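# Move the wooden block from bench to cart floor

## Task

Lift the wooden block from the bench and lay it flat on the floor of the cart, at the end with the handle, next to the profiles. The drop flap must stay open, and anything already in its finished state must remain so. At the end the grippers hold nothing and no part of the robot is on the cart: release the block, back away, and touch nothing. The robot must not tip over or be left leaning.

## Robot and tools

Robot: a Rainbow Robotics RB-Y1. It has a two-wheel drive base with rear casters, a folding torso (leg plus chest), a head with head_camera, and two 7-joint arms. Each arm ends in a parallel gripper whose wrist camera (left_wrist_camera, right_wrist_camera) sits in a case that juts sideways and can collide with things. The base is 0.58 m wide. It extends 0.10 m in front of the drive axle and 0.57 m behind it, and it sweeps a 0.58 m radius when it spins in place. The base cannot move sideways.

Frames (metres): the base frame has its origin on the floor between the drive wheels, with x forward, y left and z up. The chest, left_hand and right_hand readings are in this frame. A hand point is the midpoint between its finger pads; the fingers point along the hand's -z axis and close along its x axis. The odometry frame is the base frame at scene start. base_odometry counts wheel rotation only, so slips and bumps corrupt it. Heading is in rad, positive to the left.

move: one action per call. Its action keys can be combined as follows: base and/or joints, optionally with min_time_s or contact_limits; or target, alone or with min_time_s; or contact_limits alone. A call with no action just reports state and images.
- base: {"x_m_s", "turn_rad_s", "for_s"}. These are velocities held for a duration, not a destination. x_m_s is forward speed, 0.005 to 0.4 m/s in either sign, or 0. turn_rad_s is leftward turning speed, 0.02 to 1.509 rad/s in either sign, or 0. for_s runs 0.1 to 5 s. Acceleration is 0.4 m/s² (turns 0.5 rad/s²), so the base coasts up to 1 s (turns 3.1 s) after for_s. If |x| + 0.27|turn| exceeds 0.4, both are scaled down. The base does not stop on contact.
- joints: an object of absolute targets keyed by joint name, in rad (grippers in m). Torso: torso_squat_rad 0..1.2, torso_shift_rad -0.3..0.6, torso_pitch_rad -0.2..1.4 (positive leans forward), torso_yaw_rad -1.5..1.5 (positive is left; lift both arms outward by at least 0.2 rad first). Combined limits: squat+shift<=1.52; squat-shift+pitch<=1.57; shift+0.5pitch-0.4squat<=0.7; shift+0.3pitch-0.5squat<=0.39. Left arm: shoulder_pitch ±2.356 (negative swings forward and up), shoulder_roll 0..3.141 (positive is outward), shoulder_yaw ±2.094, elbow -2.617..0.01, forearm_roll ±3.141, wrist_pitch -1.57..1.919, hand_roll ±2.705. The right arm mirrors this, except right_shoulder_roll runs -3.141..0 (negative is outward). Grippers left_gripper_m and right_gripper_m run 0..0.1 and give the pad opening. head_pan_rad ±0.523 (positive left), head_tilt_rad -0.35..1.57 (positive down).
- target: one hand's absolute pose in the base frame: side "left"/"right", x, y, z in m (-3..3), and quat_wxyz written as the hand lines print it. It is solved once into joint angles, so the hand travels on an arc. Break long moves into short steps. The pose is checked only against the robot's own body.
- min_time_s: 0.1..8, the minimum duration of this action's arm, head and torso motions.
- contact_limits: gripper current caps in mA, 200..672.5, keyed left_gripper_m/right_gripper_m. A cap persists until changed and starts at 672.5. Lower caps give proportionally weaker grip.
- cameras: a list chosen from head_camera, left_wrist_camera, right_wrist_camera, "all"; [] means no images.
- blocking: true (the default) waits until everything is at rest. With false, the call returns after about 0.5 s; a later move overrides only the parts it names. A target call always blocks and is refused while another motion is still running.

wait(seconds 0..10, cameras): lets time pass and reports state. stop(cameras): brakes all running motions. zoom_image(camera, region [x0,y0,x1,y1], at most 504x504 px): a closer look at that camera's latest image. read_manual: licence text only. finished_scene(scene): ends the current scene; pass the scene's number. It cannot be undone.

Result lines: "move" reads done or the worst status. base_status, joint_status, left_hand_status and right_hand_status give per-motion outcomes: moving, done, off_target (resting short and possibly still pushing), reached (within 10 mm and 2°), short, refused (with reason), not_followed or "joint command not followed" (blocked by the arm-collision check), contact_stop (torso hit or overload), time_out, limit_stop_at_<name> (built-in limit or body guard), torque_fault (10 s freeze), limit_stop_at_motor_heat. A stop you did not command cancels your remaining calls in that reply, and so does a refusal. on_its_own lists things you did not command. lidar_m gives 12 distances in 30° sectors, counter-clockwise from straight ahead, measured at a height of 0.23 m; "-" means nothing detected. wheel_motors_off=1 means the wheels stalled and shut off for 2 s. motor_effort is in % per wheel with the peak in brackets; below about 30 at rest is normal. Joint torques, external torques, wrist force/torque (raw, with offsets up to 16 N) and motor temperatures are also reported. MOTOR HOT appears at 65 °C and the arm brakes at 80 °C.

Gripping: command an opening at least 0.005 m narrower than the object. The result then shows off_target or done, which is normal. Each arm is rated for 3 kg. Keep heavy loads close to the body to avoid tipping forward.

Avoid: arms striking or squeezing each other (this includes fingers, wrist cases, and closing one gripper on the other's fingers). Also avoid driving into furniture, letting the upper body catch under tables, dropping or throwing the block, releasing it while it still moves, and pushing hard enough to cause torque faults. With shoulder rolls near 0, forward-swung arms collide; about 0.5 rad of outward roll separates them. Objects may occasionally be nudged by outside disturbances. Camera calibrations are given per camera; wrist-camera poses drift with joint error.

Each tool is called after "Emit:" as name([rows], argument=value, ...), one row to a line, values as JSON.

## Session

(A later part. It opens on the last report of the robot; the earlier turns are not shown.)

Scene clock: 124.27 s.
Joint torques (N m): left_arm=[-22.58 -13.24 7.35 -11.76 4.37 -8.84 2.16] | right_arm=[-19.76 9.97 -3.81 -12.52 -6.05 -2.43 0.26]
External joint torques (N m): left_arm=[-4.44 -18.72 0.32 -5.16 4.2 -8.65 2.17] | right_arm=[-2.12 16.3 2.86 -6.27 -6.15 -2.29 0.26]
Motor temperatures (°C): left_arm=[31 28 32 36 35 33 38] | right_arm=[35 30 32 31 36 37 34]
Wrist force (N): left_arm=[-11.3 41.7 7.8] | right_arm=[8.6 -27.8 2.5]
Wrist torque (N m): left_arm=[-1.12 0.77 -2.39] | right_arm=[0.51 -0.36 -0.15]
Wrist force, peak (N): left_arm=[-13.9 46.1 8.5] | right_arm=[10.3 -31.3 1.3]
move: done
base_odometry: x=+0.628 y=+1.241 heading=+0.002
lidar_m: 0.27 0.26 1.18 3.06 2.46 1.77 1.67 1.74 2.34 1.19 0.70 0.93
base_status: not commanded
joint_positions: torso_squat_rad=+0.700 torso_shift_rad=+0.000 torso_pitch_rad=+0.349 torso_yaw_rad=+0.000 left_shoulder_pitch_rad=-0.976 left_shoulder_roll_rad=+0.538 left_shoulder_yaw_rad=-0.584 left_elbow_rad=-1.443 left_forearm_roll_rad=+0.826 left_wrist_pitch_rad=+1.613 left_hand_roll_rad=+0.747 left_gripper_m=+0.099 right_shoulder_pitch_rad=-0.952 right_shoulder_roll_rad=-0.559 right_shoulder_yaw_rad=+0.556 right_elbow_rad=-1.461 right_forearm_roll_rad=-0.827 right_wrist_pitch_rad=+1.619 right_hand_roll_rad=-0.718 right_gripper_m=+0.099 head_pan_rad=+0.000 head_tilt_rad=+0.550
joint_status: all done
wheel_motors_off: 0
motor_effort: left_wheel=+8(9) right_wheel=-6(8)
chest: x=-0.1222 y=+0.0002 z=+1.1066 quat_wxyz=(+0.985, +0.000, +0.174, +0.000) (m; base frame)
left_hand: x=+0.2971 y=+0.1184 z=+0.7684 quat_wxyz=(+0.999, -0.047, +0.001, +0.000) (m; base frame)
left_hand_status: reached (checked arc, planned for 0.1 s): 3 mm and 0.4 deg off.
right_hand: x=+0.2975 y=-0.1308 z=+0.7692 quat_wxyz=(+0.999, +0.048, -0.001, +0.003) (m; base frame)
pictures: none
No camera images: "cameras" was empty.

Emit:
move(target={"side":"left","x":0.297,"y":0.112,"z":0.769,"quat_wxyz":[0.9987,-0.05,0,-0.0065]}, cameras=[])

Scene clock: 125.60 s.
Joint torques (N m): left_arm=[-23.61 -18.11 6.13 -14.05 5.67 -9.78 0.91] | right_arm=[-19.58 13.64 -3.93 -13.65 -7.1 -3.42 0.2]
External joint torques (N m): left_arm=[-5.42 -23.52 -0.91 -7.45 5.51 -9.59 0.91] | right_arm=[-1.94 19.99 2.75 -7.4 -7.2 -3.28 0.2]
Motor temperatures (°C): left_arm=[31 28 32 36 35 33 38] | right_arm=[35 30 32 31 36 37 34]
Wrist force (N): left_arm=[-6.2 50.6 11.5] | right_arm=[2.8 -36.1 3.0]
Wrist torque (N m): left_arm=[-1.44 1.26 -0.60] | right_arm=[0.85 -1.13 -0.33]
Wrist force, peak (N): left_arm=[-5.4 54.6 11.7] | right_arm=[2.6 -39.8 3.1]
move: done
base_odometry: x=+0.628 y=+1.241 heading=+0.002
lidar_m: 0.26 0.27 1.20 3.09 2.47 1.77 1.68 1.75 2.33 1.19 0.71 0.92
base_status: not commanded
joint_positions: torso_squat_rad=+0.700 torso_shift_rad=+0.000 torso_pitch_rad=+0.349 torso_yaw_rad=+0.000 left_shoulder_pitch_rad=-0.981 left_shoulder_roll_rad=+0.533 left_shoulder_yaw_rad=-0.588 left_elbow_rad=-1.439 left_forearm_roll_rad=+0.825 left_wrist_pitch_rad=+1.613 left_hand_roll_rad=+0.744 left_gripper_m=+0.099 right_shoulder_pitch_rad=-0.952 right_shoulder_roll_rad=-0.560 right_shoulder_yaw_rad=+0.556 right_elbow_rad=-1.461 right_forearm_roll_rad=-0.827 right_wrist_pitch_rad=+1.619 right_hand_roll_rad=-0.718 right_gripper_m=+0.099 head_pan_rad=+0.000 head_tilt_rad=+0.550
joint_status: all done
wheel_motors_off: 0
motor_effort: left_wheel=+8(9) right_wheel=-7(8)
chest: x=-0.1222 y=+0.0002 z=+1.1066 quat_wxyz=(+0.985, +0.000, +0.174, +0.000) (m; base frame)
left_hand: x=+0.2973 y=+0.1164 z=+0.7683 quat_wxyz=(+0.999, -0.046, +0.001, -0.004) (m; base frame)
left_hand_status: reached (checked arc, planned for 0.1 s): 4 mm and 0.5 deg off.
right_hand: x=+0.2976 y=-0.1315 z=+0.7692 quat_wxyz=(+0.999, +0.047, -0.001, +0.002) (m; base frame)
pictures: none
No camera images: "cameras" was empty.

Emit:
move(target={"side":"right","x":0.297,"y":-0.124,"z":0.769,"quat_wxyz":[0.9987,0.05,0,0.004]}, cameras=[])

Emit:
move(joints={"torso_squat_rad":0.62}, min_time_s=1.5)

Scene clock: 128.07 s.
Joint torques (N m): left_arm=[-23.4 -20.73 6.22 -15.3 7.04 -10.14 1.44] | right_arm=[-22.16 23.32 -2.59 -14.9 -9.04 -7.71 -1.85]
External joint torques (N m): left_arm=[-5.21 -26.15 -0.83 -8.7 6.88 -9.95 1.44] | right_arm=[-4.45 29.58 4.05 -8.65 -9.14 -7.57 -1.85]
Motor temperatures (°C): left_arm=[31 28 32 36 35 34 38] | right_arm=[35 30 32 31 36 37 34]
Wrist force (N): left_arm=[-1.3 55.2 9.9] | right_arm=[-5.3 -57.7 14.9]
Wrist torque (N m): left_arm=[-1.46 1.60 -1.70] | right_arm=[1.45 -1.39 2.13]
Wrist force, peak (N): left_arm=[-0.8 59.4 9.8] | right_arm=[-4.7 -63.4 18.1]
move: done
base_odometry: x=+0.628 y=+1.241 heading=+0.002
lidar_m: 0.27 0.27 1.20 3.06 2.47 1.76 1.68 1.74 2.33 1.18 0.69 0.94
base_status: not commanded
joint_positions: torso_squat_rad=+0.700 torso_shift_rad=+0.000 torso_pitch_rad=+0.349 torso_yaw_rad=+0.000 left_shoulder_pitch_rad=-0.981 left_shoulder_roll_rad=+0.534 left_shoulder_yaw_rad=-0.588 left_elbow_rad=-1.438 left_forearm_roll_rad=+0.824 left_wrist_pitch_rad=+1.613 left_hand_roll_rad=+0.744 left_gripper_m=+0.099 right_shoulder_pitch_rad=-0.957 right_shoulder_roll_rad=-0.553 right_shoulder_yaw_rad=+0.560 right_elbow_rad=-1.454 right_forearm_roll_rad=-0.822 right_wrist_pitch_rad=+1.620 right_hand_roll_rad=-0.723 right_gripper_m=+0.099 head_pan_rad=+0.000 head_tilt_rad=+0.550
joint_status: all done
wheel_motors_off: 0
motor_effort: left_wheel=+8(9) right_wheel=-5(7)
chest: x=-0.1223 y=+0.0001 z=+1.1066 quat_wxyz=(+0.985, +0.000, +0.174, +0.000) (m; base frame)
left_hand: x=+0.2975 y=+0.1168 z=+0.7684 quat_wxyz=(+0.999, -0.046, +0.000, -0.004) (m; base frame)
right_hand: x=+0.2979 y=-0.1296 z=+0.7688 quat_wxyz=(+0.999, +0.045, +0.000, +0.001) (m; base frame)
right_hand_status: reached (checked arc, planned for 0.1 s): 6 mm and 0.6 deg off.
pictures: none
No camera images: "cameras" was empty.

Scene clock: 129.87 s.
Joint torques (N m): left_arm=[-26.66 -19.32 8.83 -16.79 8.44 -8.41 2.51] | right_arm=[-26.9 22.07 -6.5 -18.93 -8.98 -6.92 -2.45]
External joint torques (N m): left_arm=[-8.5 -24.72 1.79 -10.18 8.28 -8.23 2.51] | right_arm=[-9.23 28.32 0.13 -12.67 -9.08 -6.79 -2.45]
Motor temperatures (°C): left_arm=[31 28 32 36 35 34 38] | right_arm=[35 30 32 31 37 37 34]
Wrist force (N): left_arm=[2.5 51.9 -9.7] | right_arm=[1.1 -50.2 -11.0]
Wrist torque (N m): left_arm=[-1.10 0.22 -2.70] | right_arm=[0.76 -0.21 2.66]
Wrist force, peak (N): left_arm=[-1.4 55.6 9.3] | right_arm=[-5.8 -57.3 14.1]
move: done
base_odometry: x=+0.628 y=+1.241 heading=+0.002
lidar_m: 0.26 0.27 1.20 3.08 2.45 1.75 1.67 1.74 2.33 1.18 0.71 0.94
base_status: not commanded
joint_positions: torso_squat_rad=+0.620 torso_shift_rad=+0.000 torso_pitch_rad=+0.351 torso_yaw_rad=+0.000 left_shoulder_pitch_rad=-0.980 left_shoulder_roll_rad=+0.533 left_shoulder_yaw_rad=-0.588 left_elbow_rad=-1.438 left_forearm_roll_rad=+0.824 left_wrist_pitch_rad=+1.613 left_hand_roll_rad=+0.744 left_gripper_m=+0.099 right_shoulder_pitch_rad=-0.956 right_shoulder_roll_rad=-0.553 right_shoulder_yaw_rad=+0.561 right_elbow_rad=-1.453 right_forearm_roll_rad=-0.822 right_wrist_pitch_rad=+1.620 right_hand_roll_rad=-0.723 right_gripper_m=+0.099 head_pan_rad=+0.000 head_tilt_rad=+0.550
joint_status: all done
wheel_motors_off: 0
motor_effort: left_wheel=+6(8) right_wheel=-7(8)
chest: x=-0.1216 y=+0.0001 z=+1.1408 quat_wxyz=(+0.985, +0.000, +0.174, +0.000) (m; base frame)
left_hand: x=+0.2973 y=+0.1168 z=+0.8015 quat_wxyz=(+0.999, -0.045, +0.001, -0.004) (m; base frame)
right_hand: x=+0.2974 y=-0.1297 z=+0.8015 quat_wxyz=(+0.999, +0.045, +0.001, +0.001) (m; base frame)
pictures: head_camera, left_wrist_camera, right_wrist_camera
camera_calibration:
head_camera: T_world_to_cam=[[-0.00761015, -0.999506, -0.0304939, 0.0392595], [-0.746903, 0.0259578, -0.664426, 0.90538], [0.664889, 0.0177196, -0.746732, 0.953142], [0, 0, 0, 1]] pos_world=[0.0427962, -0.00115088, 1.3145]
left_wrist_camera: T_world_to_cam=[[0.999744, 0.0178778, -0.0138415, -0.288834], [0.0225169, -0.842693, 0.537923, -0.310351], [-0.00204726, -0.538097, -0.842881, 0.811524], [0, 0, 0, 1]] pos_world=[0.29741, 0.180311, 0.846965]
right_wrist_camera: T_world_to_cam=[[-0.999258, -0.028236, -0.026193, 0.31327], [-0.0382094, 0.812179, 0.582156, -0.322759], [0.00483564, 0.582725, -0.812655, 0.797703], [0, 0, 0, 1]] pos_world=[0.296848, -0.193858, 0.844359]

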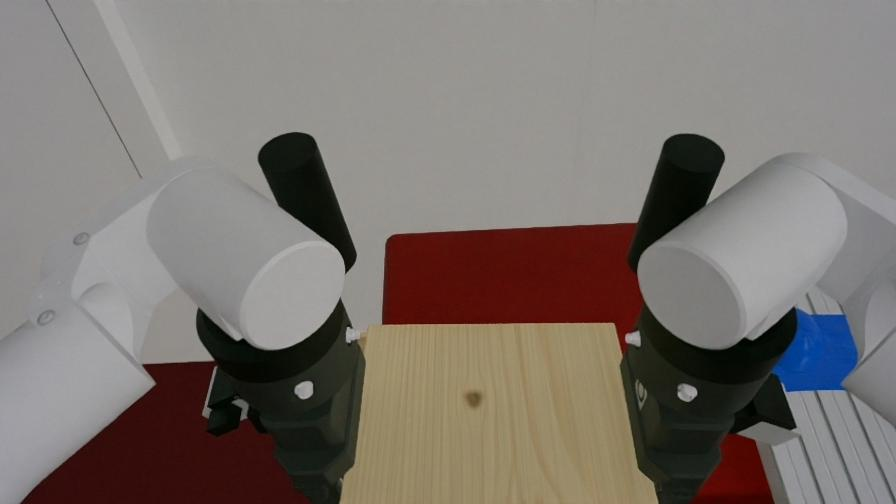

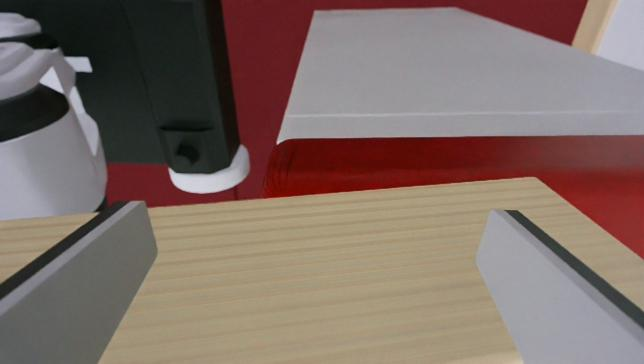

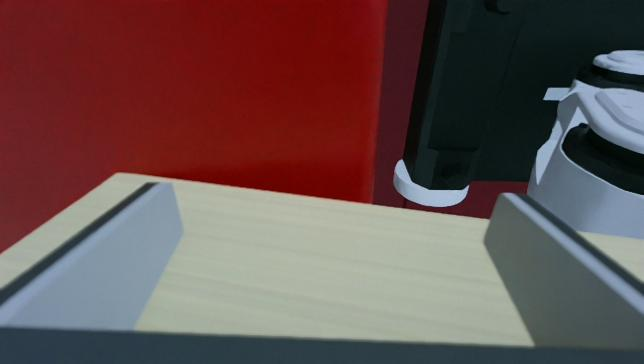

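Emit:
move(joints={"torso_squat_rad":0.7}, min_time_s=1, cameras=[])

Emit:
move(target={"side":"left","x":0.3,"y":0.112,"z":0.77,"quat_wxyz":[0.9987,-0.05,0,-0.012]}, cameras=[])

Emit:
move(target={"side":"right","x":0.3,"y":-0.124,"z":0.77,"quat_wxyz":[0.9987,0.05,0,0.01]}, cameras=["left_wrist_camera","right_wrist_camera"])

Scene clock: 134.07 s.
Joint torques (N m): left_arm=[-24.87 -20.41 7.84 -15.1 6.48 -11.71 2.39] | right_arm=[-25.85 22.08 -5.02 -16.19 -7.55 -9.78 -1.72]
External joint torques (N m): left_arm=[-6.67 -25.83 0.79 -8.5 6.32 -11.51 2.39] | right_arm=[-8.15 28.33 1.62 -9.94 -7.65 -9.65 -1.72]
Motor temperatures (°C): left_arm=[32 28 32 37 35 34 38] | right_arm=[35 30 32 32 37 37 34]
Wrist force (N): left_arm=[-15.1 57.6 17.9] | right_arm=[-12.0 -56.5 20.3]
Wrist torque (N m): left_arm=[-1.63 0.44 -1.86] | right_arm=[1.38 0.06 1.29]
Wrist force, peak (N): left_arm=[-15.9 57.9 17.9] | right_arm=[-12.7 -56.5 20.5]
move: done
base_odometry: x=+0.628 y=+1.241 heading=+0.002
lidar_m: 0.27 0.27 1.21 3.08 2.47 1.76 1.68 1.75 2.33 1.18 0.71 0.93
base_status: not commanded
joint_positions: torso_squat_rad=+0.700 torso_shift_rad=-0.001 torso_pitch_rad=+0.348 torso_yaw_rad=+0.000 left_shoulder_pitch_rad=-0.981 left_shoulder_roll_rad=+0.534 left_shoulder_yaw_rad=-0.588 left_elbow_rad=-1.439 left_forearm_roll_rad=+0.824 left_wrist_pitch_rad=+1.614 left_hand_roll_rad=+0.744 left_gripper_m=+0.099 right_shoulder_pitch_rad=-0.957 right_shoulder_roll_rad=-0.553 right_shoulder_yaw_rad=+0.560 right_elbow_rad=-1.454 right_forearm_roll_rad=-0.823 right_wrist_pitch_rad=+1.620 right_hand_roll_rad=-0.723 right_gripper_m=+0.099 head_pan_rad=+0.000 head_tilt_rad=+0.550
joint_status: all done
wheel_motors_off: 0
motor_effort: left_wheel=+9(10) right_wheel=+0(7)
chest: x=-0.1227 y=+0.0001 z=+1.1067 quat_wxyz=(+0.985, +0.000, +0.173, +0.000) (m; base frame)
left_hand: x=+0.2970 y=+0.1168 z=+0.7685 quat_wxyz=(+0.999, -0.046, +0.000, -0.004) (m; base frame)
right_hand: x=+0.2971 y=-0.1296 z=+0.7686 quat_wxyz=(+0.999, +0.045, +0.000, +0.001) (m; base frame)
pictures: none
No camera images: "cameras" was empty.

Scene clock: 134.60 s.
Joint torques (N m): left_arm=[-26 -20.35 6.46 -15.45 6.35 -10.37 -0.61] | right_arm=[-24.13 23.39 -1.93 -17.2 -8.48 -6.91 1.8]
External joint torques (N m): left_arm=[-7.63 -25.84 -0.59 -8.87 6.19 -10.18 -0.61] | right_arm=[-6.43 29.65 4.72 -10.95 -8.58 -6.77 1.8]
Motor temperatures (°C): left_arm=[32 28 32 37 35 34 38] | right_arm=[35 30 32 32 37 37 34]
Wrist force (N): left_arm=[-12.6 52.2 8.0] | right_arm=[-2.6 -49.9 12.9]
Wrist torque (N m): left_arm=[-1.50 -0.17 1.05] | right_arm=[1.15 -0.90 -2.27]
Wrist force, peak (N): left_arm=[-16.6 64.6 19.3] | right_arm=[-12.5 -57.8 19.8]
move: done
base_odometry: x=+0.628 y=+1.241 heading=+0.002
lidar_m: 0.27 0.27 1.19 3.08 2.47 1.77 1.67 1.75 2.34 1.20 0.71 0.93
base_status: not commanded
joint_positions: torso_squat_rad=+0.700 torso_shift_rad=-0.001 torso_pitch_rad=+0.349 torso_yaw_rad=+0.000 left_shoulder_pitch_rad=-0.991 left_shoulder_roll_rad=+0.531 left_shoulder_yaw_rad=-0.588 left_elbow_rad=-1.420 left_forearm_roll_rad=+0.829 left_wrist_pitch_rad=+1.610 left_hand_roll_rad=+0.726 left_gripper_m=+0.099 right_shoulder_pitch_rad=-0.957 right_shoulder_roll_rad=-0.553 right_shoulder_yaw_rad=+0.560 right_elbow_rad=-1.453 right_forearm_roll_rad=-0.822 right_wrist_pitch_rad=+1.620 right_hand_roll_rad=-0.724 right_gripper_m=+0.099 head_pan_rad=+0.000 head_tilt_rad=+0.550
joint_status: all done
wheel_motors_off: 0
motor_effort: left_wheel=+10(13) right_wheel=-1(3)
chest: x=-0.1226 y=+0.0001 z=+1.1066 quat_wxyz=(+0.985, +0.000, +0.173, +0.000) (m; base frame)
left_hand: x=+0.3002 y=+0.1169 z=+0.7689 quat_wxyz=(+0.999, -0.046, +0.001, -0.009) (m; base frame)
left_hand_status: reached (checked arc, planned for 0.1 s): 5 mm and 0.6 deg off.
right_hand: x=+0.2976 y=-0.1297 z=+0.7687 quat_wxyz=(+0.999, +0.045, +0.000, +0.000) (m; base frame)
pictures: none
No camera images: "cameras" was empty.

Scene clock: 135.13 s.
Joint torques (N m): left_arm=[-25.17 -20.67 4.94 -16.76 7.36 -8.62 -2.37] | right_arm=[-26.88 25.14 -0.99 -18.15 -7.94 -7.82 2.55]
External joint torques (N m): left_arm=[-6.8 -26.16 -2.08 -10.18 7.2 -8.46 -2.37] | right_arm=[-9 31.45 5.64 -11.92 -8.03 -7.69 2.55]
Motor temperatures (°C): left_arm=[32 28 32 37 35 34 38] | right_arm=[35 31 32 32 37 37 34]
Wrist force (N): left_arm=[-6.4 49.5 6.0] | right_arm=[-9.1 -49.9 10.4]
Wrist torque (N m): left_arm=[-1.34 -0.60 2.64] | right_arm=[1.07 -0.95 -2.74]
Wrist force, peak (N): left_arm=[-10.6 54.4 5.7] | right_arm=[-8.2 -60.6 15.1]
move: done
base_odometry: x=+0.628 y=+1.241 heading=+0.002
lidar_m: 0.26 0.27 1.20 3.08 2.47 1.76 1.68 1.74 2.34 1.19 0.70 0.93
base_status: not commanded
joint_positions: torso_squat_rad=+0.700 torso_shift_rad=-0.001 torso_pitch_rad=+0.349 torso_yaw_rad=+0.000 left_shoulder_pitch_rad=-0.992 left_shoulder_roll_rad=+0.531 left_shoulder_yaw_rad=-0.587 left_elbow_rad=-1.420 left_forearm_roll_rad=+0.828 left_wrist_pitch_rad=+1.610 left_hand_roll_rad=+0.727 left_gripper_m=+0.099 right_shoulder_pitch_rad=-0.968 right_shoulder_roll_rad=-0.551 right_shoulder_yaw_rad=+0.560 right_elbow_rad=-1.435 right_forearm_roll_rad=-0.827 right_wrist_pitch_rad=+1.617 right_hand_roll_rad=-0.706 right_gripper_m=+0.099 head_pan_rad=+0.000 head_tilt_rad=+0.550
joint_status: all done
wheel_motors_off: 0
motor_effort: left_wheel=+9(10) right_wheel=+1(2)
chest: x=-0.1225 y=+0.0001 z=+1.1066 quat_wxyz=(+0.985, +0.000, +0.174, +0.000) (m; base frame)
left_hand: x=+0.3005 y=+0.1170 z=+0.7689 quat_wxyz=(+0.999, -0.046, +0.001, -0.008) (m; base frame)
right_hand: x=+0.3007 y=-0.1300 z=+0.7691 quat_wxyz=(+0.999, +0.045, +0.000, +0.006) (m; base frame)
right_hand_status: reached (checked arc, planned for 0.1 s): 6 mm and 0.8 deg off.
pictures: left_wrist_camera, right_wrist_camera
camera_calibration:
left_wrist_camera: T_world_to_cam=[[0.999888, 0.00919972, -0.0117631, -0.293048], [0.0140862, -0.842576, 0.538394, -0.290587], [-0.00495822, -0.5385, -0.842611, 0.784894], [0, 0, 0, 1]] pos_world=[0.301, 0.180519, 0.814364]
right_wrist_camera: T_world_to_cam=[[-0.998876, -0.0377013, -0.0287171, 0.316327], [-0.0473733, 0.811568, 0.582334, -0.301068], [0.00135115, 0.58304, -0.812443, 0.772417], [0, 0, 0, 1]] pos_world=[0.300665, -0.194087, 0.81195]

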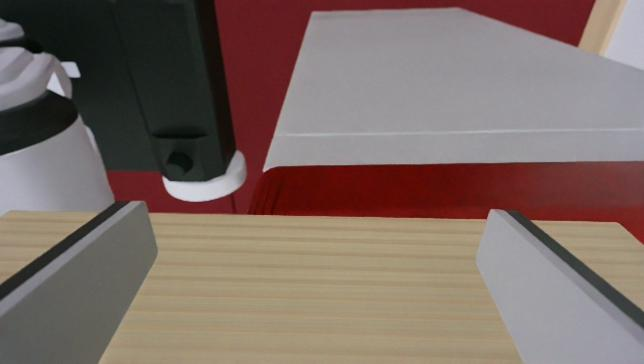

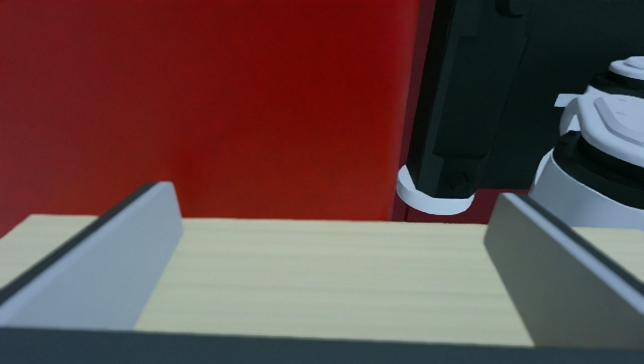

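Emit:
move(target={"side":"right","x":0.3,"y":-0.124,"z":0.77,"quat_wxyz":[0.9987,0.05,0,0.007]}, cameras=[])

Emit:
move(target={"side":"left","x":0.3,"y":0.112,"z":0.77,"quat_wxyz":[0.9987,-0.05,0,-0.009]}, cameras=[])

Scene clock: 136.77 s.
Joint torques (N m): left_arm=[-25.14 -20.98 4.29 -16.83 7.73 -8.1 -2.39] | right_arm=[-25.88 24.45 -2.45 -17.68 -7.6 -8.19 1.8]
External joint torques (N m): left_arm=[-6.77 -26.47 -2.75 -10.25 7.57 -7.91 -2.38] | right_arm=[-8 30.76 4.18 -11.45 -7.7 -8.06 1.8]
Motor temperatures (°C): left_arm=[32 28 32 37 35 34 38] | right_arm=[35 31 32 32 37 37 34]
Wrist force (N): left_arm=[-2.7 48.9 3.9] | right_arm=[-12.8 -50.8 11.2]
Wrist torque (N m): left_arm=[-1.29 -0.45 2.71] | right_arm=[1.10 -1.12 -1.67]
Wrist force, peak (N): left_arm=[-6.9 50.4 4.9] | right_arm=[-13.0 -51.0 11.1]
move: done
base_odometry: x=+0.628 y=+1.241 heading=+0.002
lidar_m: 0.26 0.28 1.19 3.08 2.47 1.77 1.67 1.74 2.34 1.18 0.71 0.92
base_status: not commanded
joint_positions: torso_squat_rad=+0.700 torso_shift_rad=-0.001 torso_pitch_rad=+0.349 torso_yaw_rad=+0.000 left_shoulder_pitch_rad=-0.992 left_shoulder_roll_rad=+0.531 left_shoulder_yaw_rad=-0.587 left_elbow_rad=-1.419 left_forearm_roll_rad=+0.828 left_wrist_pitch_rad=+1.610 left_hand_roll_rad=+0.727 left_gripper_m=+0.099 right_shoulder_pitch_rad=-0.968 right_shoulder_roll_rad=-0.550 right_shoulder_yaw_rad=+0.560 right_elbow_rad=-1.435 right_forearm_roll_rad=-0.826 right_wrist_pitch_rad=+1.618 right_hand_roll_rad=-0.710 right_gripper_m=+0.099 head_pan_rad=+0.000 head_tilt_rad=+0.550
joint_status: all done
wheel_motors_off: 0
motor_effort: left_wheel=+9(10) right_wheel=-1(2)
chest: x=-0.1225 y=+0.0001 z=+1.1066 quat_wxyz=(+0.985, +0.000, +0.174, +0.000) (m; base frame)
left_hand: x=+0.3006 y=+0.1170 z=+0.7690 quat_wxyz=(+0.999, -0.046, +0.001, -0.008) (m; base frame)
right_hand: x=+0.3007 y=-0.1298 z=+0.7691 quat_wxyz=(+0.999, +0.045, +0.001, +0.003) (m; base frame)
right_hand_status: reached (checked arc, planned for 0.1 s): 6 mm and 0.7 deg off.
pictures: none
No camera images: "cameras" was empty.

Scene clock: 137.30 s.
Joint torques (N m): left_arm=[-24.63 -20.39 4.9 -17.02 7.64 -7.78 -1.64] | right_arm=[-26.21 24.13 -2.22 -17.94 -7.58 -8.15 1.4]
External joint torques (N m): left_arm=[-6.27 -25.87 -2.14 -10.44 7.48 -7.59 -1.64] | right_arm=[-8.33 30.44 4.4 -11.7 -7.68 -8.01 1.4]
Motor temperatures (°C): left_arm=[32 29 32 37 35 34 38] | right_arm=[35 31 32 32 37 38 34]
Wrist force (N): left_arm=[-5.1 49.1 1.7] | right_arm=[-9.8 -51.2 10.5]
Wrist torque (N m): left_arm=[-1.37 -0.62 1.43] | right_arm=[1.16 -0.75 -1.32]
Wrist force, peak (N): left_arm=[-2.7 49.6 3.8] | right_arm=[-12.7 -50.6 11.2]
move: done
base_odometry: x=+0.628 y=+1.241 heading=+0.002
lidar_m: 0.28 0.27 1.18 3.07 2.47 1.77 1.67 1.75 2.33 1.19 0.70 0.93
base_status: not commanded
joint_positions: torso_squat_rad=+0.700 torso_shift_rad=-0.001 torso_pitch_rad=+0.349 torso_yaw_rad=+0.000 left_shoulder_pitch_rad=-0.991 left_shoulder_roll_rad=+0.531 left_shoulder_yaw_rad=-0.586 left_elbow_rad=-1.420 left_forearm_roll_rad=+0.827 left_wrist_pitch_rad=+1.611 left_hand_roll_rad=+0.732 left_gripper_m=+0.099 right_shoulder_pitch_rad=-0.968 right_shoulder_roll_rad=-0.550 right_shoulder_yaw_rad=+0.560 right_elbow_rad=-1.435 right_forearm_roll_rad=-0.826 right_wrist_pitch_rad=+1.618 right_hand_roll_rad=-0.710 right_gripper_m=+0.099 head_pan_rad=+0.000 head_tilt_rad=+0.550
joint_status: all done
wheel_motors_off: 0
motor_effort: left_wheel=+9(10) right_wheel=+0(2)
chest: x=-0.1225 y=+0.0001 z=+1.1066 quat_wxyz=(+0.985, +0.000, +0.174, +0.000) (m; base frame)
left_hand: x=+0.3006 y=+0.1169 z=+0.7691 quat_wxyz=(+0.999, -0.046, +0.001, -0.006) (m; base frame)
left_hand_status: reached (checked arc, planned for 0.1 s): 5 mm and 0.6 deg off.
right_hand: x=+0.3006 y=-0.1298 z=+0.7691 quat_wxyz=(+0.999, +0.045, +0.001, +0.003) (m; base frame)
pictures: none
No camera images: "cameras" was empty.

Emit:
move(joints={"torso_squat_rad":0.62}, min_time_s=1.5)

Scene clock: 139.90 s.
Joint torques (N m): left_arm=[-27.74 -19.46 6.58 -18.16 7.82 -7.6 -1.42] | right_arm=[-30.06 21.39 -4.58 -20.8 -7.8 -6.54 1.36]
External joint torques (N m): left_arm=[-9.41 -24.93 -0.44 -11.56 7.65 -7.41 -1.41] | right_arm=[-12.22 27.67 2.02 -14.55 -7.89 -6.41 1.36]
Motor temperatures (°C): left_arm=[32 29 32 37 35 34 38] | right_arm=[35 31 32 32 37 38 34]
Wrist force (N): left_arm=[-0.9 47.7 -11.9] | right_arm=[0.8 -45.1 -15.3]
Wrist torque (N m): left_arm=[-1.05 -0.14 1.06] | right_arm=[0.57 0.08 -1.39]
Wrist force, peak (N): left_arm=[-0.3 48.2 -11.8] | right_arm=[-9.9 -51.6 11.2]
move: done
base_odometry: x=+0.628 y=+1.241 heading=+0.002
lidar_m: 0.28 0.27 1.19 3.09 2.47 1.76 1.67 1.74 2.33 1.18 0.70 0.92
base_status: not commanded
joint_positions: torso_squat_rad=+0.620 torso_shift_rad=+0.000 torso_pitch_rad=+0.351 torso_yaw_rad=+0.000 left_shoulder_pitch_rad=-0.990 left_shoulder_roll_rad=+0.531 left_shoulder_yaw_rad=-0.587 left_elbow_rad=-1.420 left_forearm_roll_rad=+0.827 left_wrist_pitch_rad=+1.611 left_hand_roll_rad=+0.732 left_gripper_m=+0.099 right_shoulder_pitch_rad=-0.967 right_shoulder_roll_rad=-0.549 right_shoulder_yaw_rad=+0.560 right_elbow_rad=-1.434 right_forearm_roll_rad=-0.826 right_wrist_pitch_rad=+1.617 right_hand_roll_rad=-0.710 right_gripper_m=+0.099 head_pan_rad=+0.000 head_tilt_rad=+0.550
joint_status: all done
wheel_motors_off: 0
motor_effort: left_wheel=+6(10) right_wheel=-4(6)
chest: x=-0.1215 y=+0.0001 z=+1.1408 quat_wxyz=(+0.985, +0.000, +0.174, +0.000) (m; base frame)
left_hand: x=+0.3005 y=+0.1170 z=+0.8020 quat_wxyz=(+0.999, -0.046, +0.002, -0.006) (m; base frame)
right_hand: x=+0.3004 y=-0.1297 z=+0.8018 quat_wxyz=(+0.999, +0.045, +0.002, +0.003) (m; base frame)
pictures: head_camera, left_wrist_camera, right_wrist_camera
camera_calibration:
head_camera: T_world_to_cam=[[-0.00761803, -0.999506, -0.0304954, 0.0392596], [-0.746997, 0.0259622, -0.66432, 0.905254], [0.664784, 0.0177192, -0.746826, 0.95313], [0, 0, 0, 1]] pos_world=[0.0428962, -0.00115087, 1.3144]
left_wrist_camera: T_world_to_cam=[[0.999784, 0.0146635, -0.0147373, -0.290898], [0.0202914, -0.842537, 0.538256, -0.310168], [-0.00452397, -0.538439, -0.842652, 0.812676], [0, 0, 0, 1]] pos_world=[0.300805, 0.180514, 0.847466]
right_wrist_camera: T_world_to_cam=[[-0.999164, -0.0326749, -0.0245708, 0.314415], [-0.0408723, 0.81176, 0.582559, -0.322499], [0.000910578, 0.583076, -0.812417, 0.798929], [0, 0, 0, 1]] pos_world=[0.300244, -0.19377, 0.844664]

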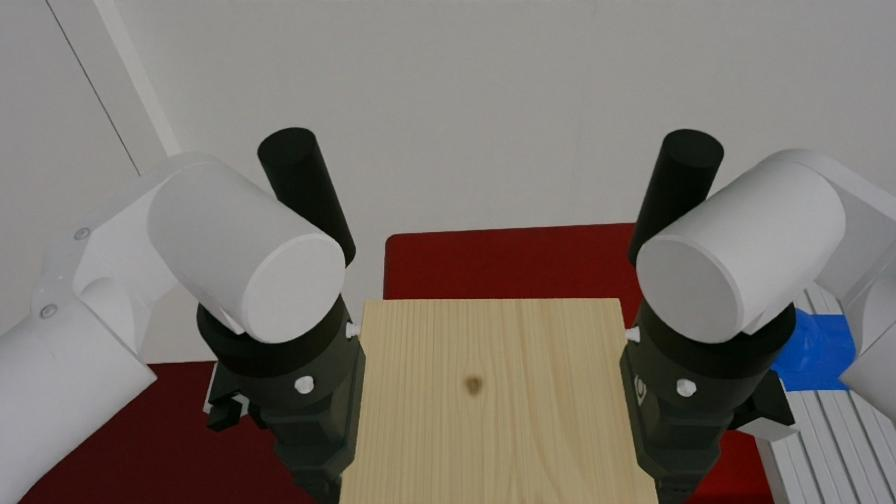

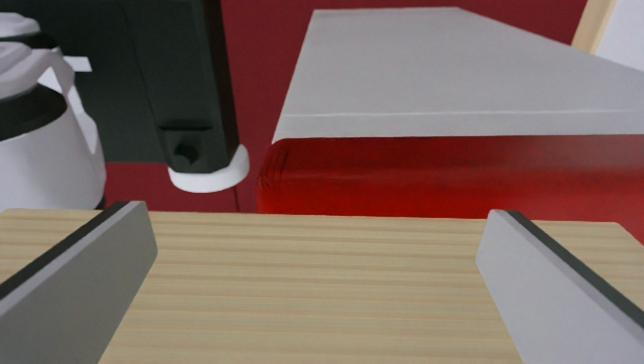

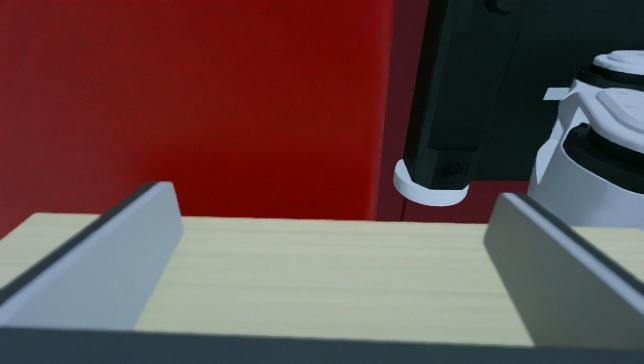

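Emit:
move(joints={"torso_squat_rad":0.5}, min_time_s=1.2, cameras=[])

Emit:
move(base={"x_m_s":-0.4,"for_s":1.5}, cameras=["head_camera"])

Emit:
move(base={"turn_rad_s":-1.0,"for_s":1.77}, cameras=["left_wrist_camera"])

Emit:
move(base={"x_m_s":0.4,"for_s":3.6}, cameras=[])

Emit:
move(base={"turn_rad_s":1.0,"for_s":1.77})

Scene clock: 144.73 s.
Joint torques (N m): left_arm=[-27.92 -19.21 6.92 -18.38 7.82 -7.65 -1.35] | right_arm=[-30.42 21.25 -5.24 -21.21 -7.8 -6.45 1.21]
External joint torques (N m): left_arm=[-9.59 -24.68 -0.11 -11.79 7.66 -7.46 -1.35] | right_arm=[-12.58 27.54 1.37 -14.96 -7.89 -6.33 1.21]
Motor temperatures (°C): left_arm=[32 29 32 37 35 34 38] | right_arm=[35 31 32 33 37 38 34]
Wrist force (N): left_arm=[0.3 47.6 -11.6] | right_arm=[0.9 -44.9 -15.2]
Wrist torque (N m): left_arm=[-1.06 0.00 1.07] | right_arm=[0.52 0.09 -1.39]
Wrist force, peak (N): left_arm=[-0.2 48.4 -12.1] | right_arm=[1.2 -46.0 -15.5]
move: done
base_odometry: x=+0.628 y=+1.241 heading=+0.002
lidar_m: 0.27 0.26 1.18 3.08 2.48 1.76 1.67 1.75 2.33 1.18 0.71 0.92
base_status: not commanded
joint_positions: torso_squat_rad=+0.500 torso_shift_rad=+0.000 torso_pitch_rad=+0.351 torso_yaw_rad=+0.000 left_shoulder_pitch_rad=-0.990 left_shoulder_roll_rad=+0.531 left_shoulder_yaw_rad=-0.587 left_elbow_rad=-1.420 left_forearm_roll_rad=+0.827 left_wrist_pitch_rad=+1.611 left_hand_roll_rad=+0.732 left_gripper_m=+0.099 right_shoulder_pitch_rad=-0.967 right_shoulder_roll_rad=-0.549 right_shoulder_yaw_rad=+0.560 right_elbow_rad=-1.434 right_forearm_roll_rad=-0.826 right_wrist_pitch_rad=+1.617 right_hand_roll_rad=-0.710 right_gripper_m=+0.099 head_pan_rad=+0.000 head_tilt_rad=+0.550
joint_status: all done
wheel_motors_off: 0
motor_effort: left_wheel=+5(6) right_wheel=-5(7)
chest: x=-0.1215 y=+0.0001 z=+1.1854 quat_wxyz=(+0.985, +0.000, +0.174, +0.000) (m; base frame)
left_hand: x=+0.3005 y=+0.1170 z=+0.8466 quat_wxyz=(+0.999, -0.046, +0.002, -0.006) (m; base frame)
right_hand: x=+0.3004 y=-0.1297 z=+0.8464 quat_wxyz=(+0.999, +0.045, +0.002, +0.003) (m; base frame)
pictures: none
No camera images: "cameras" was empty.

Scene clock: 147.67 s.
Joint torques (N m): left_arm=[-28.73 -18.95 7.33 -18.72 7.73 -7.63 -1.28] | right_arm=[-31.25 20.52 -5.62 -21.37 -7.98 -6.49 1.4]
External joint torques (N m): left_arm=[-10.41 -24.42 0.31 -12.12 7.57 -7.44 -1.28] | right_arm=[-13.41 26.8 0.99 -15.13 -8.08 -6.36 1.4]
Motor temperatures (°C): left_arm=[32 29 32 37 36 34 38] | right_arm=[36 31 32 33 38 38 34]
Wrist force (N): left_arm=[0.3 47.2 -11.8] | right_arm=[1.0 -45.7 -14.9]
Wrist torque (N m): left_arm=[-1.01 0.04 1.08] | right_arm=[0.61 0.08 -1.35]
Wrist force, peak (N): left_arm=[-1.2 48.5 -12.2] | right_arm=[1.7 -45.6 -16.9]
move: done
base_odometry: x=+0.028 y=+1.240 heading=+0.003
lidar_m: 0.86 1.51 1.99 4.36 1.59 1.13 1.07 1.14 1.51 3.83 1.35 1.10
base_status: done (sent for 1.5 of 1.5 s)
joint_positions: torso_squat_rad=+0.500 torso_shift_rad=+0.000 torso_pitch_rad=+0.351 torso_yaw_rad=+0.000 left_shoulder_pitch_rad=-0.990 left_shoulder_roll_rad=+0.531 left_shoulder_yaw_rad=-0.587 left_elbow_rad=-1.420 left_forearm_roll_rad=+0.827 left_wrist_pitch_rad=+1.611 left_hand_roll_rad=+0.732 left_gripper_m=+0.099 right_shoulder_pitch_rad=-0.967 right_shoulder_roll_rad=-0.549 right_shoulder_yaw_rad=+0.560 right_elbow_rad=-1.434 right_forearm_roll_rad=-0.826 right_wrist_pitch_rad=+1.617 right_hand_roll_rad=-0.710 right_gripper_m=+0.099 head_pan_rad=+0.000 head_tilt_rad=+0.550
joint_status: not commanded
wheel_motors_off: 0
motor_effort: left_wheel=+10(47) right_wheel=-10(25)
chest: x=-0.1216 y=+0.0001 z=+1.1854 quat_wxyz=(+0.985, +0.000, +0.174, +0.000) (m; base frame)
left_hand: x=+0.3004 y=+0.1170 z=+0.8466 quat_wxyz=(+0.999, -0.046, +0.002, -0.006) (m; base frame)
right_hand: x=+0.3002 y=-0.1297 z=+0.8463 quat_wxyz=(+0.999, +0.045, +0.002, +0.003) (m; base frame)
pictures: head_camera
camera_calibration:
head_camera: T_world_to_cam=[[-0.00761061, -0.999506, -0.0304943, 0.0406201], [-0.746903, 0.0259584, -0.664426, 0.935014], [0.664889, 0.0177196, -0.746732, 0.986447], [0, 0, 0, 1]] pos_world=[0.0427962, -0.00115088, 1.3591]

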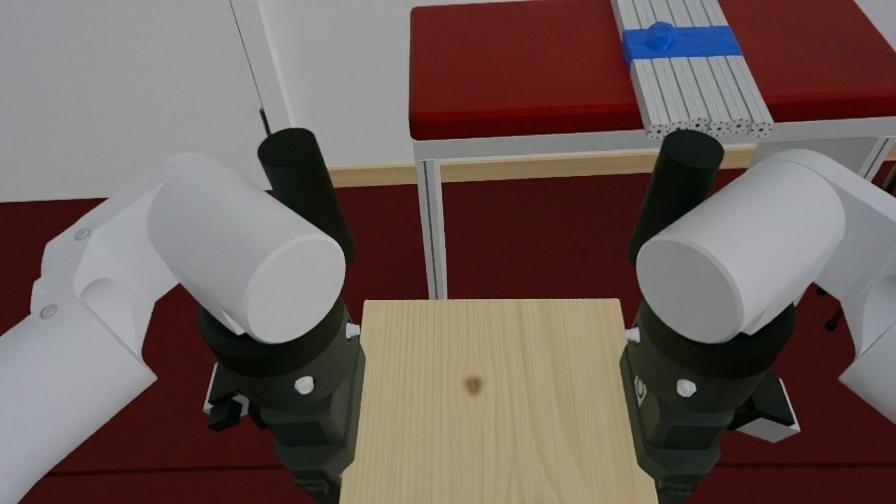

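Scene clock: 151.57 s.
Joint torques (N m): left_arm=[-28.77 -18.65 6.91 -18.65 7.87 -7.63 -1.25] | right_arm=[-31.6 20.8 -4.89 -21.4 -8.07 -6.19 1.41]
External joint torques (N m): left_arm=[-10.44 -24.12 -0.11 -12.06 7.7 -7.44 -1.25] | right_arm=[-13.76 27.08 1.72 -15.15 -8.16 -6.07 1.41]
Motor temperatures (°C): left_arm=[32 29 32 37 36 34 38] | right_arm=[36 31 32 33 38 38 34]
Wrist force (N): left_arm=[0.4 48.5 -11.8] | right_arm=[1.1 -45.4 -14.7]
Wrist torque (N m): left_arm=[-1.15 0.04 1.04] | right_arm=[0.56 0.08 -1.40]
Wrist force, peak (N): left_arm=[-0.7 48.5 -12.5] | right_arm=[1.1 -46.2 -15.7]
move: done
base_odometry: x=+0.028 y=+1.240 heading=-1.557
lidar_m: 3.77 1.35 1.11 0.87 1.51 2.01 4.35 1.60 1.16 1.09 1.11 1.49
base_status: done (sent for 1.77 of 1.77 s)
joint_positions: torso_squat_rad=+0.500 torso_shift_rad=+0.000 torso_pitch_rad=+0.351 torso_yaw_rad=+0.000 left_shoulder_pitch_rad=-0.990 left_shoulder_roll_rad=+0.531 left_shoulder_yaw_rad=-0.587 left_elbow_rad=-1.420 left_forearm_roll_rad=+0.827 left_wrist_pitch_rad=+1.611 left_hand_roll_rad=+0.732 left_gripper_m=+0.099 right_shoulder_pitch_rad=-0.967 right_shoulder_roll_rad=-0.549 right_shoulder_yaw_rad=+0.560 right_elbow_rad=-1.434 right_forearm_roll_rad=-0.826 right_wrist_pitch_rad=+1.617 right_hand_roll_rad=-0.710 right_gripper_m=+0.099 head_pan_rad=+0.000 head_tilt_rad=+0.550
joint_status: not commanded
wheel_motors_off: 0
motor_effort: left_wheel=+19(40) right_wheel=-1(31)
chest: x=-0.1216 y=+0.0001 z=+1.1854 quat_wxyz=(+0.985, +0.000, +0.174, +0.000) (m; base frame)
left_hand: x=+0.3004 y=+0.1170 z=+0.8466 quat_wxyz=(+0.999, -0.046, +0.002, -0.006) (m; base frame)
right_hand: x=+0.3003 y=-0.1297 z=+0.8463 quat_wxyz=(+0.999, +0.045, +0.002, +0.003) (m; base frame)
pictures: left_wrist_camera
camera_calibration:
left_wrist_camera: T_world_to_cam=[[0.999779, 0.0147222, -0.0150129, -0.289904], [0.0204889, -0.842565, 0.538204, -0.33418], [-0.00472582, -0.538393, -0.842681, 0.850336], [0, 0, 0, 1]] pos_world=[0.300705, 0.180514, 0.892066]

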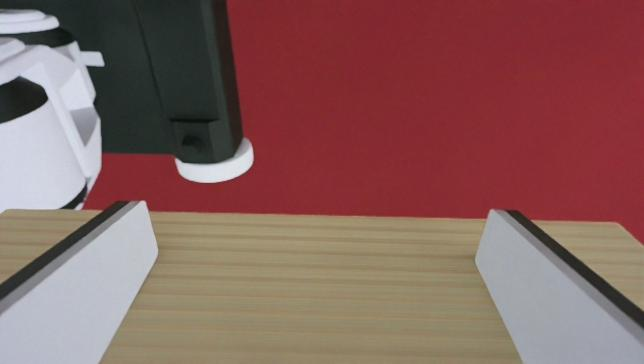

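Scene clock: 156.50 s.
Joint torques (N m): left_arm=[-28.35 -18.54 7.28 -18.69 8.06 -7.58 -1.2] | right_arm=[-31.47 20.6 -5.22 -21.63 -8.22 -6.45 1.35]
External joint torques (N m): left_arm=[-10.02 -24.01 0.26 -12.1 7.9 -7.4 -1.2] | right_arm=[-13.64 26.88 1.38 -15.39 -8.31 -6.32 1.35]
Motor temperatures (°C): left_arm=[32 29 32 38 36 34 38] | right_arm=[36 31 32 33 38 38 34]
Wrist force (N): left_arm=[0.0 48.7 -11.5] | right_arm=[1.3 -45.4 -15.6]
Wrist torque (N m): left_arm=[-1.14 -0.04 1.02] | right_arm=[0.57 0.21 -1.46]
Wrist force, peak (N): left_arm=[-0.7 48.7 -12.4] | right_arm=[1.3 -46.2 -16.2]
move: done
base_odometry: x=+0.048 y=-0.200 heading=-1.557
lidar_m: 3.61 1.07 0.78 0.73 0.76 1.74 4.68 1.53 1.09 1.04 1.05 1.42
base_status: done (sent for 3.6 of 3.6 s)
joint_positions: torso_squat_rad=+0.500 torso_shift_rad=+0.000 torso_pitch_rad=+0.351 torso_yaw_rad=+0.000 left_shoulder_pitch_rad=-0.990 left_shoulder_roll_rad=+0.531 left_shoulder_yaw_rad=-0.587 left_elbow_rad=-1.420 left_forearm_roll_rad=+0.827 left_wrist_pitch_rad=+1.611 left_hand_roll_rad=+0.732 left_gripper_m=+0.099 right_shoulder_pitch_rad=-0.967 right_shoulder_roll_rad=-0.549 right_shoulder_yaw_rad=+0.560 right_elbow_rad=-1.434 right_forearm_roll_rad=-0.826 right_wrist_pitch_rad=+1.617 right_hand_roll_rad=-0.710 right_gripper_m=+0.099 head_pan_rad=+0.000 head_tilt_rad=+0.550
joint_status: not commanded
wheel_motors_off: 0
motor_effort: left_wheel=+1(46) right_wheel=+0(37)
chest: x=-0.1215 y=+0.0001 z=+1.1854 quat_wxyz=(+0.985, +0.000, +0.174, +0.000) (m; base frame)
left_hand: x=+0.3004 y=+0.1170 z=+0.8465 quat_wxyz=(+0.999, -0.046, +0.002, -0.006) (m; base frame)
right_hand: x=+0.3003 y=-0.1297 z=+0.8462 quat_wxyz=(+0.999, +0.045, +0.002, +0.003) (m; base frame)
pictures: none
No camera images: "cameras" was empty.

Scene clock: 160.37 s.
Joint torques (N m): left_arm=[-28.14 -18.56 7.41 -18.7 8 -7.58 -1.17] | right_arm=[-31.47 20.74 -5.29 -21.65 -8.15 -6.35 1.25]
External joint torques (N m): left_arm=[-9.81 -24.03 0.39 -12.1 7.83 -7.39 -1.17] | right_arm=[-13.64 27.02 1.31 -15.4 -8.24 -6.22 1.25]
Motor temperatures (°C): left_arm=[32 29 32 38 36 34 38] | right_arm=[36 31 32 34 38 38 34]
Wrist force (N): left_arm=[-0.8 48.0 -12.1] | right_arm=[1.2 -45.8 -15.3]
Wrist torque (N m): left_arm=[-1.07 -0.14 0.95] | right_arm=[0.63 0.21 -1.47]
Wrist force, peak (N): left_arm=[-1.2 49.0 -12.1] | right_arm=[1.6 -46.6 -15.3]
move: done
base_odometry: x=+0.047 y=-0.200 heading=+0.003
lidar_m: 0.74 0.76 1.73 4.59 1.52 1.07 1.03 1.08 1.44 3.61 1.10 0.77
base_status: done (sent for 1.77 of 1.77 s)
joint_positions: torso_squat_rad=+0.500 torso_shift_rad=+0.000 torso_pitch_rad=+0.351 torso_yaw_rad=+0.000 left_shoulder_pitch_rad=-0.990 left_shoulder_roll_rad=+0.531 left_shoulder_yaw_rad=-0.587 left_elbow_rad=-1.420 left_forearm_roll_rad=+0.827 left_wrist_pitch_rad=+1.611 left_hand_roll_rad=+0.732 left_gripper_m=+0.099 right_shoulder_pitch_rad=-0.967 right_shoulder_roll_rad=-0.549 right_shoulder_yaw_rad=+0.560 right_elbow_rad=-1.434 right_forearm_roll_rad=-0.826 right_wrist_pitch_rad=+1.617 right_hand_roll_rad=-0.710 right_gripper_m=+0.099 head_pan_rad=+0.000 head_tilt_rad=+0.550
joint_status: not commanded
wheel_motors_off: 0
motor_effort: left_wheel=+0(40) right_wheel=+16(40)
chest: x=-0.1215 y=+0.0001 z=+1.1854 quat_wxyz=(+0.985, +0.000, +0.174, +0.000) (m; base frame)
left_hand: x=+0.3004 y=+0.1170 z=+0.8466 quat_wxyz=(+0.999, -0.046, +0.002, -0.006) (m; base frame)
right_hand: x=+0.3003 y=-0.1297 z=+0.8462 quat_wxyz=(+0.999, +0.045, +0.002, +0.003) (m; base frame)
pictures: head_camera, left_wrist_camera, right_wrist_camera
camera_calibration:
head_camera: T_world_to_cam=[[-0.00762841, -0.999501, -0.0306363, 0.0407116], [-0.746999, 0.0260635, -0.664314, 0.934877], [0.664781, 0.0178176, -0.746825, 0.98644], [0, 0, 0, 1]] pos_world=[0.0428962, -0.00125081, 1.359]
left_wrist_camera: T_world_to_cam=[[0.999781, 0.0146394, -0.014957, -0.289941], [0.0203887, -0.842612, 0.538135, -0.334026], [-0.00472492, -0.538322, -0.842726, 0.850279], [0, 0, 0, 1]] pos_world=[0.300705, 0.180514, 0.891966]
right_wrist_camera: T_world_to_cam=[[-0.999173, -0.0327416, -0.0241291, 0.314902], [-0.040669, 0.811757, 0.582578, -0.348453], [0.000512437, 0.583077, -0.812417, 0.835121], [0, 0, 0, 1]] pos_world=[0.300042, -0.193771, 0.889065]

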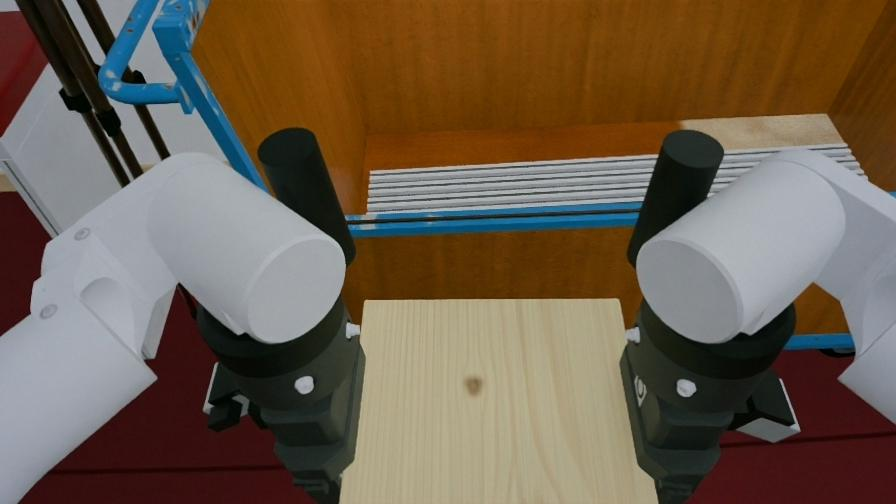

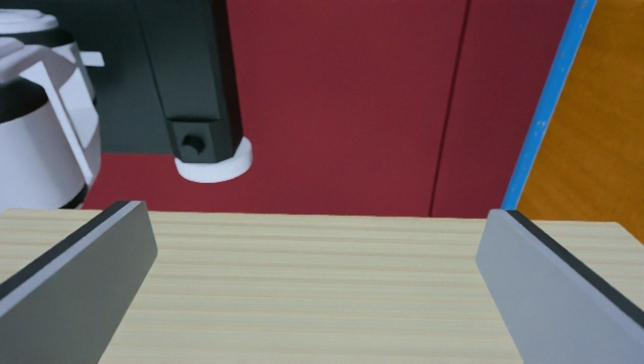

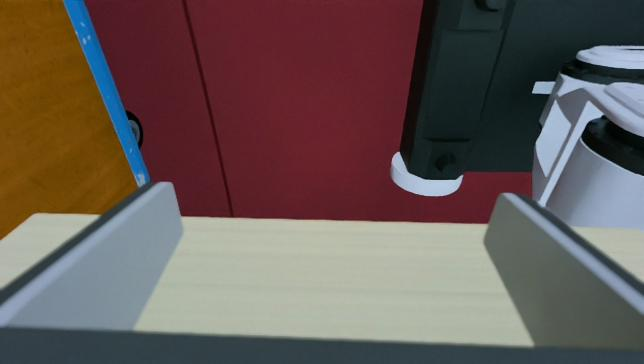

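Emit:
zoom_image(camera="head_camera", region=[330, 120, 650, 250])

Emit:
move(base={"x_m_s":0.3,"for_s":0.6}, joints={"torso_squat_rad":0.1}, cameras=["head_camera"])

Emit:
zoom_image(camera="head_camera", region=[330, 120, 650, 320])

Scaled by 1.575 from the camera's 896x504 image, which has a finer 1280x720 frame.

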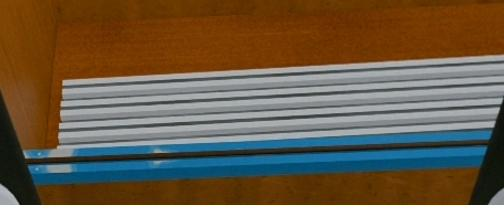

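Scene clock: 165.27 s.
Joint torques (N m): left_arm=[-28.02 -18.29 7.75 -18.81 7.95 -7.45 -1.19] | right_arm=[-31.57 20.82 -5.56 -21.71 -8.2 -6.34 1.33]
External joint torques (N m): left_arm=[-9.69 -23.76 0.73 -12.22 7.79 -7.27 -1.19] | right_arm=[-13.74 27.1 1.04 -15.46 -8.3 -6.22 1.33]
Motor temperatures (°C): left_arm=[32 29 32 38 36 34 37] | right_arm=[36 31 32 34 38 38 34]
Wrist force (N): left_arm=[0.1 47.8 -12.0] | right_arm=[1.4 -45.1 -15.0]
Wrist torque (N m): left_arm=[-0.99 -0.04 1.02] | right_arm=[0.52 0.20 -1.48]
Wrist force, peak (N): left_arm=[-0.6 48.5 -12.7] | right_arm=[2.0 -46.2 -15.5]
move: done
base_odometry: x=+0.192 y=-0.200 heading=+0.004
lidar_m: 0.59 0.63 1.06 4.86 1.73 1.20 1.17 1.23 1.65 4.13 0.88 0.64
base_status: done (sent for 0.6 of 0.6 s)
joint_positions: torso_squat_rad=+0.100 torso_shift_rad=+0.000 torso_pitch_rad=+0.351 torso_yaw_rad=+0.000 left_shoulder_pitch_rad=-0.990 left_shoulder_roll_rad=+0.531 left_shoulder_yaw_rad=-0.587 left_elbow_rad=-1.420 left_forearm_roll_rad=+0.827 left_wrist_pitch_rad=+1.611 left_hand_roll_rad=+0.732 left_gripper_m=+0.099 right_shoulder_pitch_rad=-0.967 right_shoulder_roll_rad=-0.549 right_shoulder_yaw_rad=+0.560 right_elbow_rad=-1.434 right_forearm_roll_rad=-0.826 right_wrist_pitch_rad=+1.617 right_hand_roll_rad=-0.710 right_gripper_m=+0.099 head_pan_rad=+0.000 head_tilt_rad=+0.550
joint_status: all done
wheel_motors_off: 0
motor_effort: left_wheel=+7(35) right_wheel=-5(46)
chest: x=-0.1215 y=+0.0001 z=+1.2676 quat_wxyz=(+0.985, +0.000, +0.175, +0.000) (m; base frame)
left_hand: x=+0.3005 y=+0.1170 z=+0.9287 quat_wxyz=(+0.999, -0.046, +0.002, -0.006) (m; base frame)
right_hand: x=+0.3003 y=-0.1297 z=+0.9283 quat_wxyz=(+0.999, +0.045, +0.003, +0.003) (m; base frame)
pictures: head_camera
camera_calibration:
head_camera: T_world_to_cam=[[-0.00762727, -0.999502, -0.0306357, 0.0432298], [-0.747049, 0.0260609, -0.664257, 0.989479], [0.664725, 0.0178199, -0.746876, 1.04784], [0, 0, 0, 1]] pos_world=[0.0429962, -0.00125083, 1.4412]

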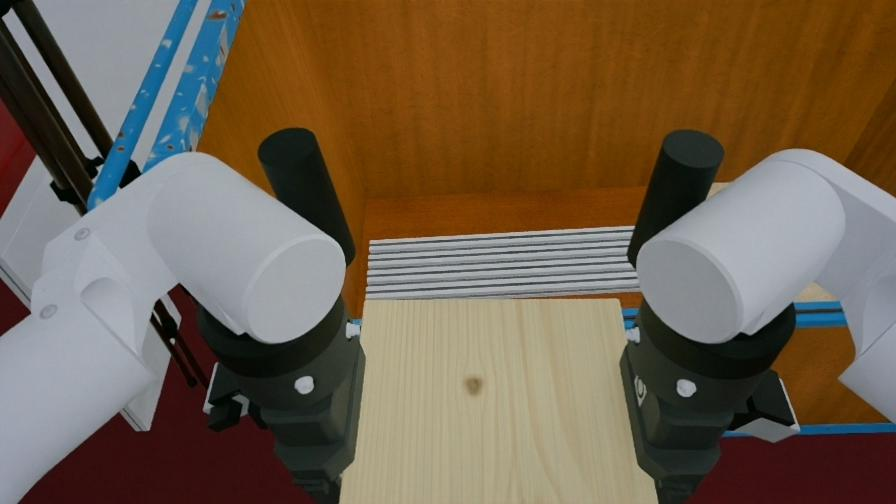

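Scaled by 1.575 from the camera's 896x504 image, which has a finer 1280x720 frame.

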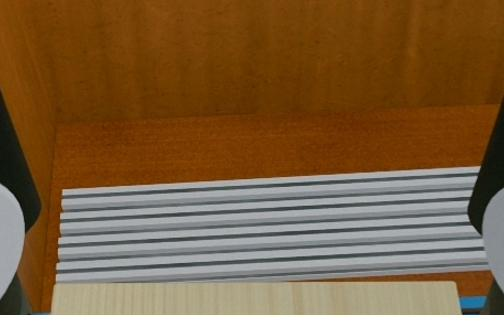

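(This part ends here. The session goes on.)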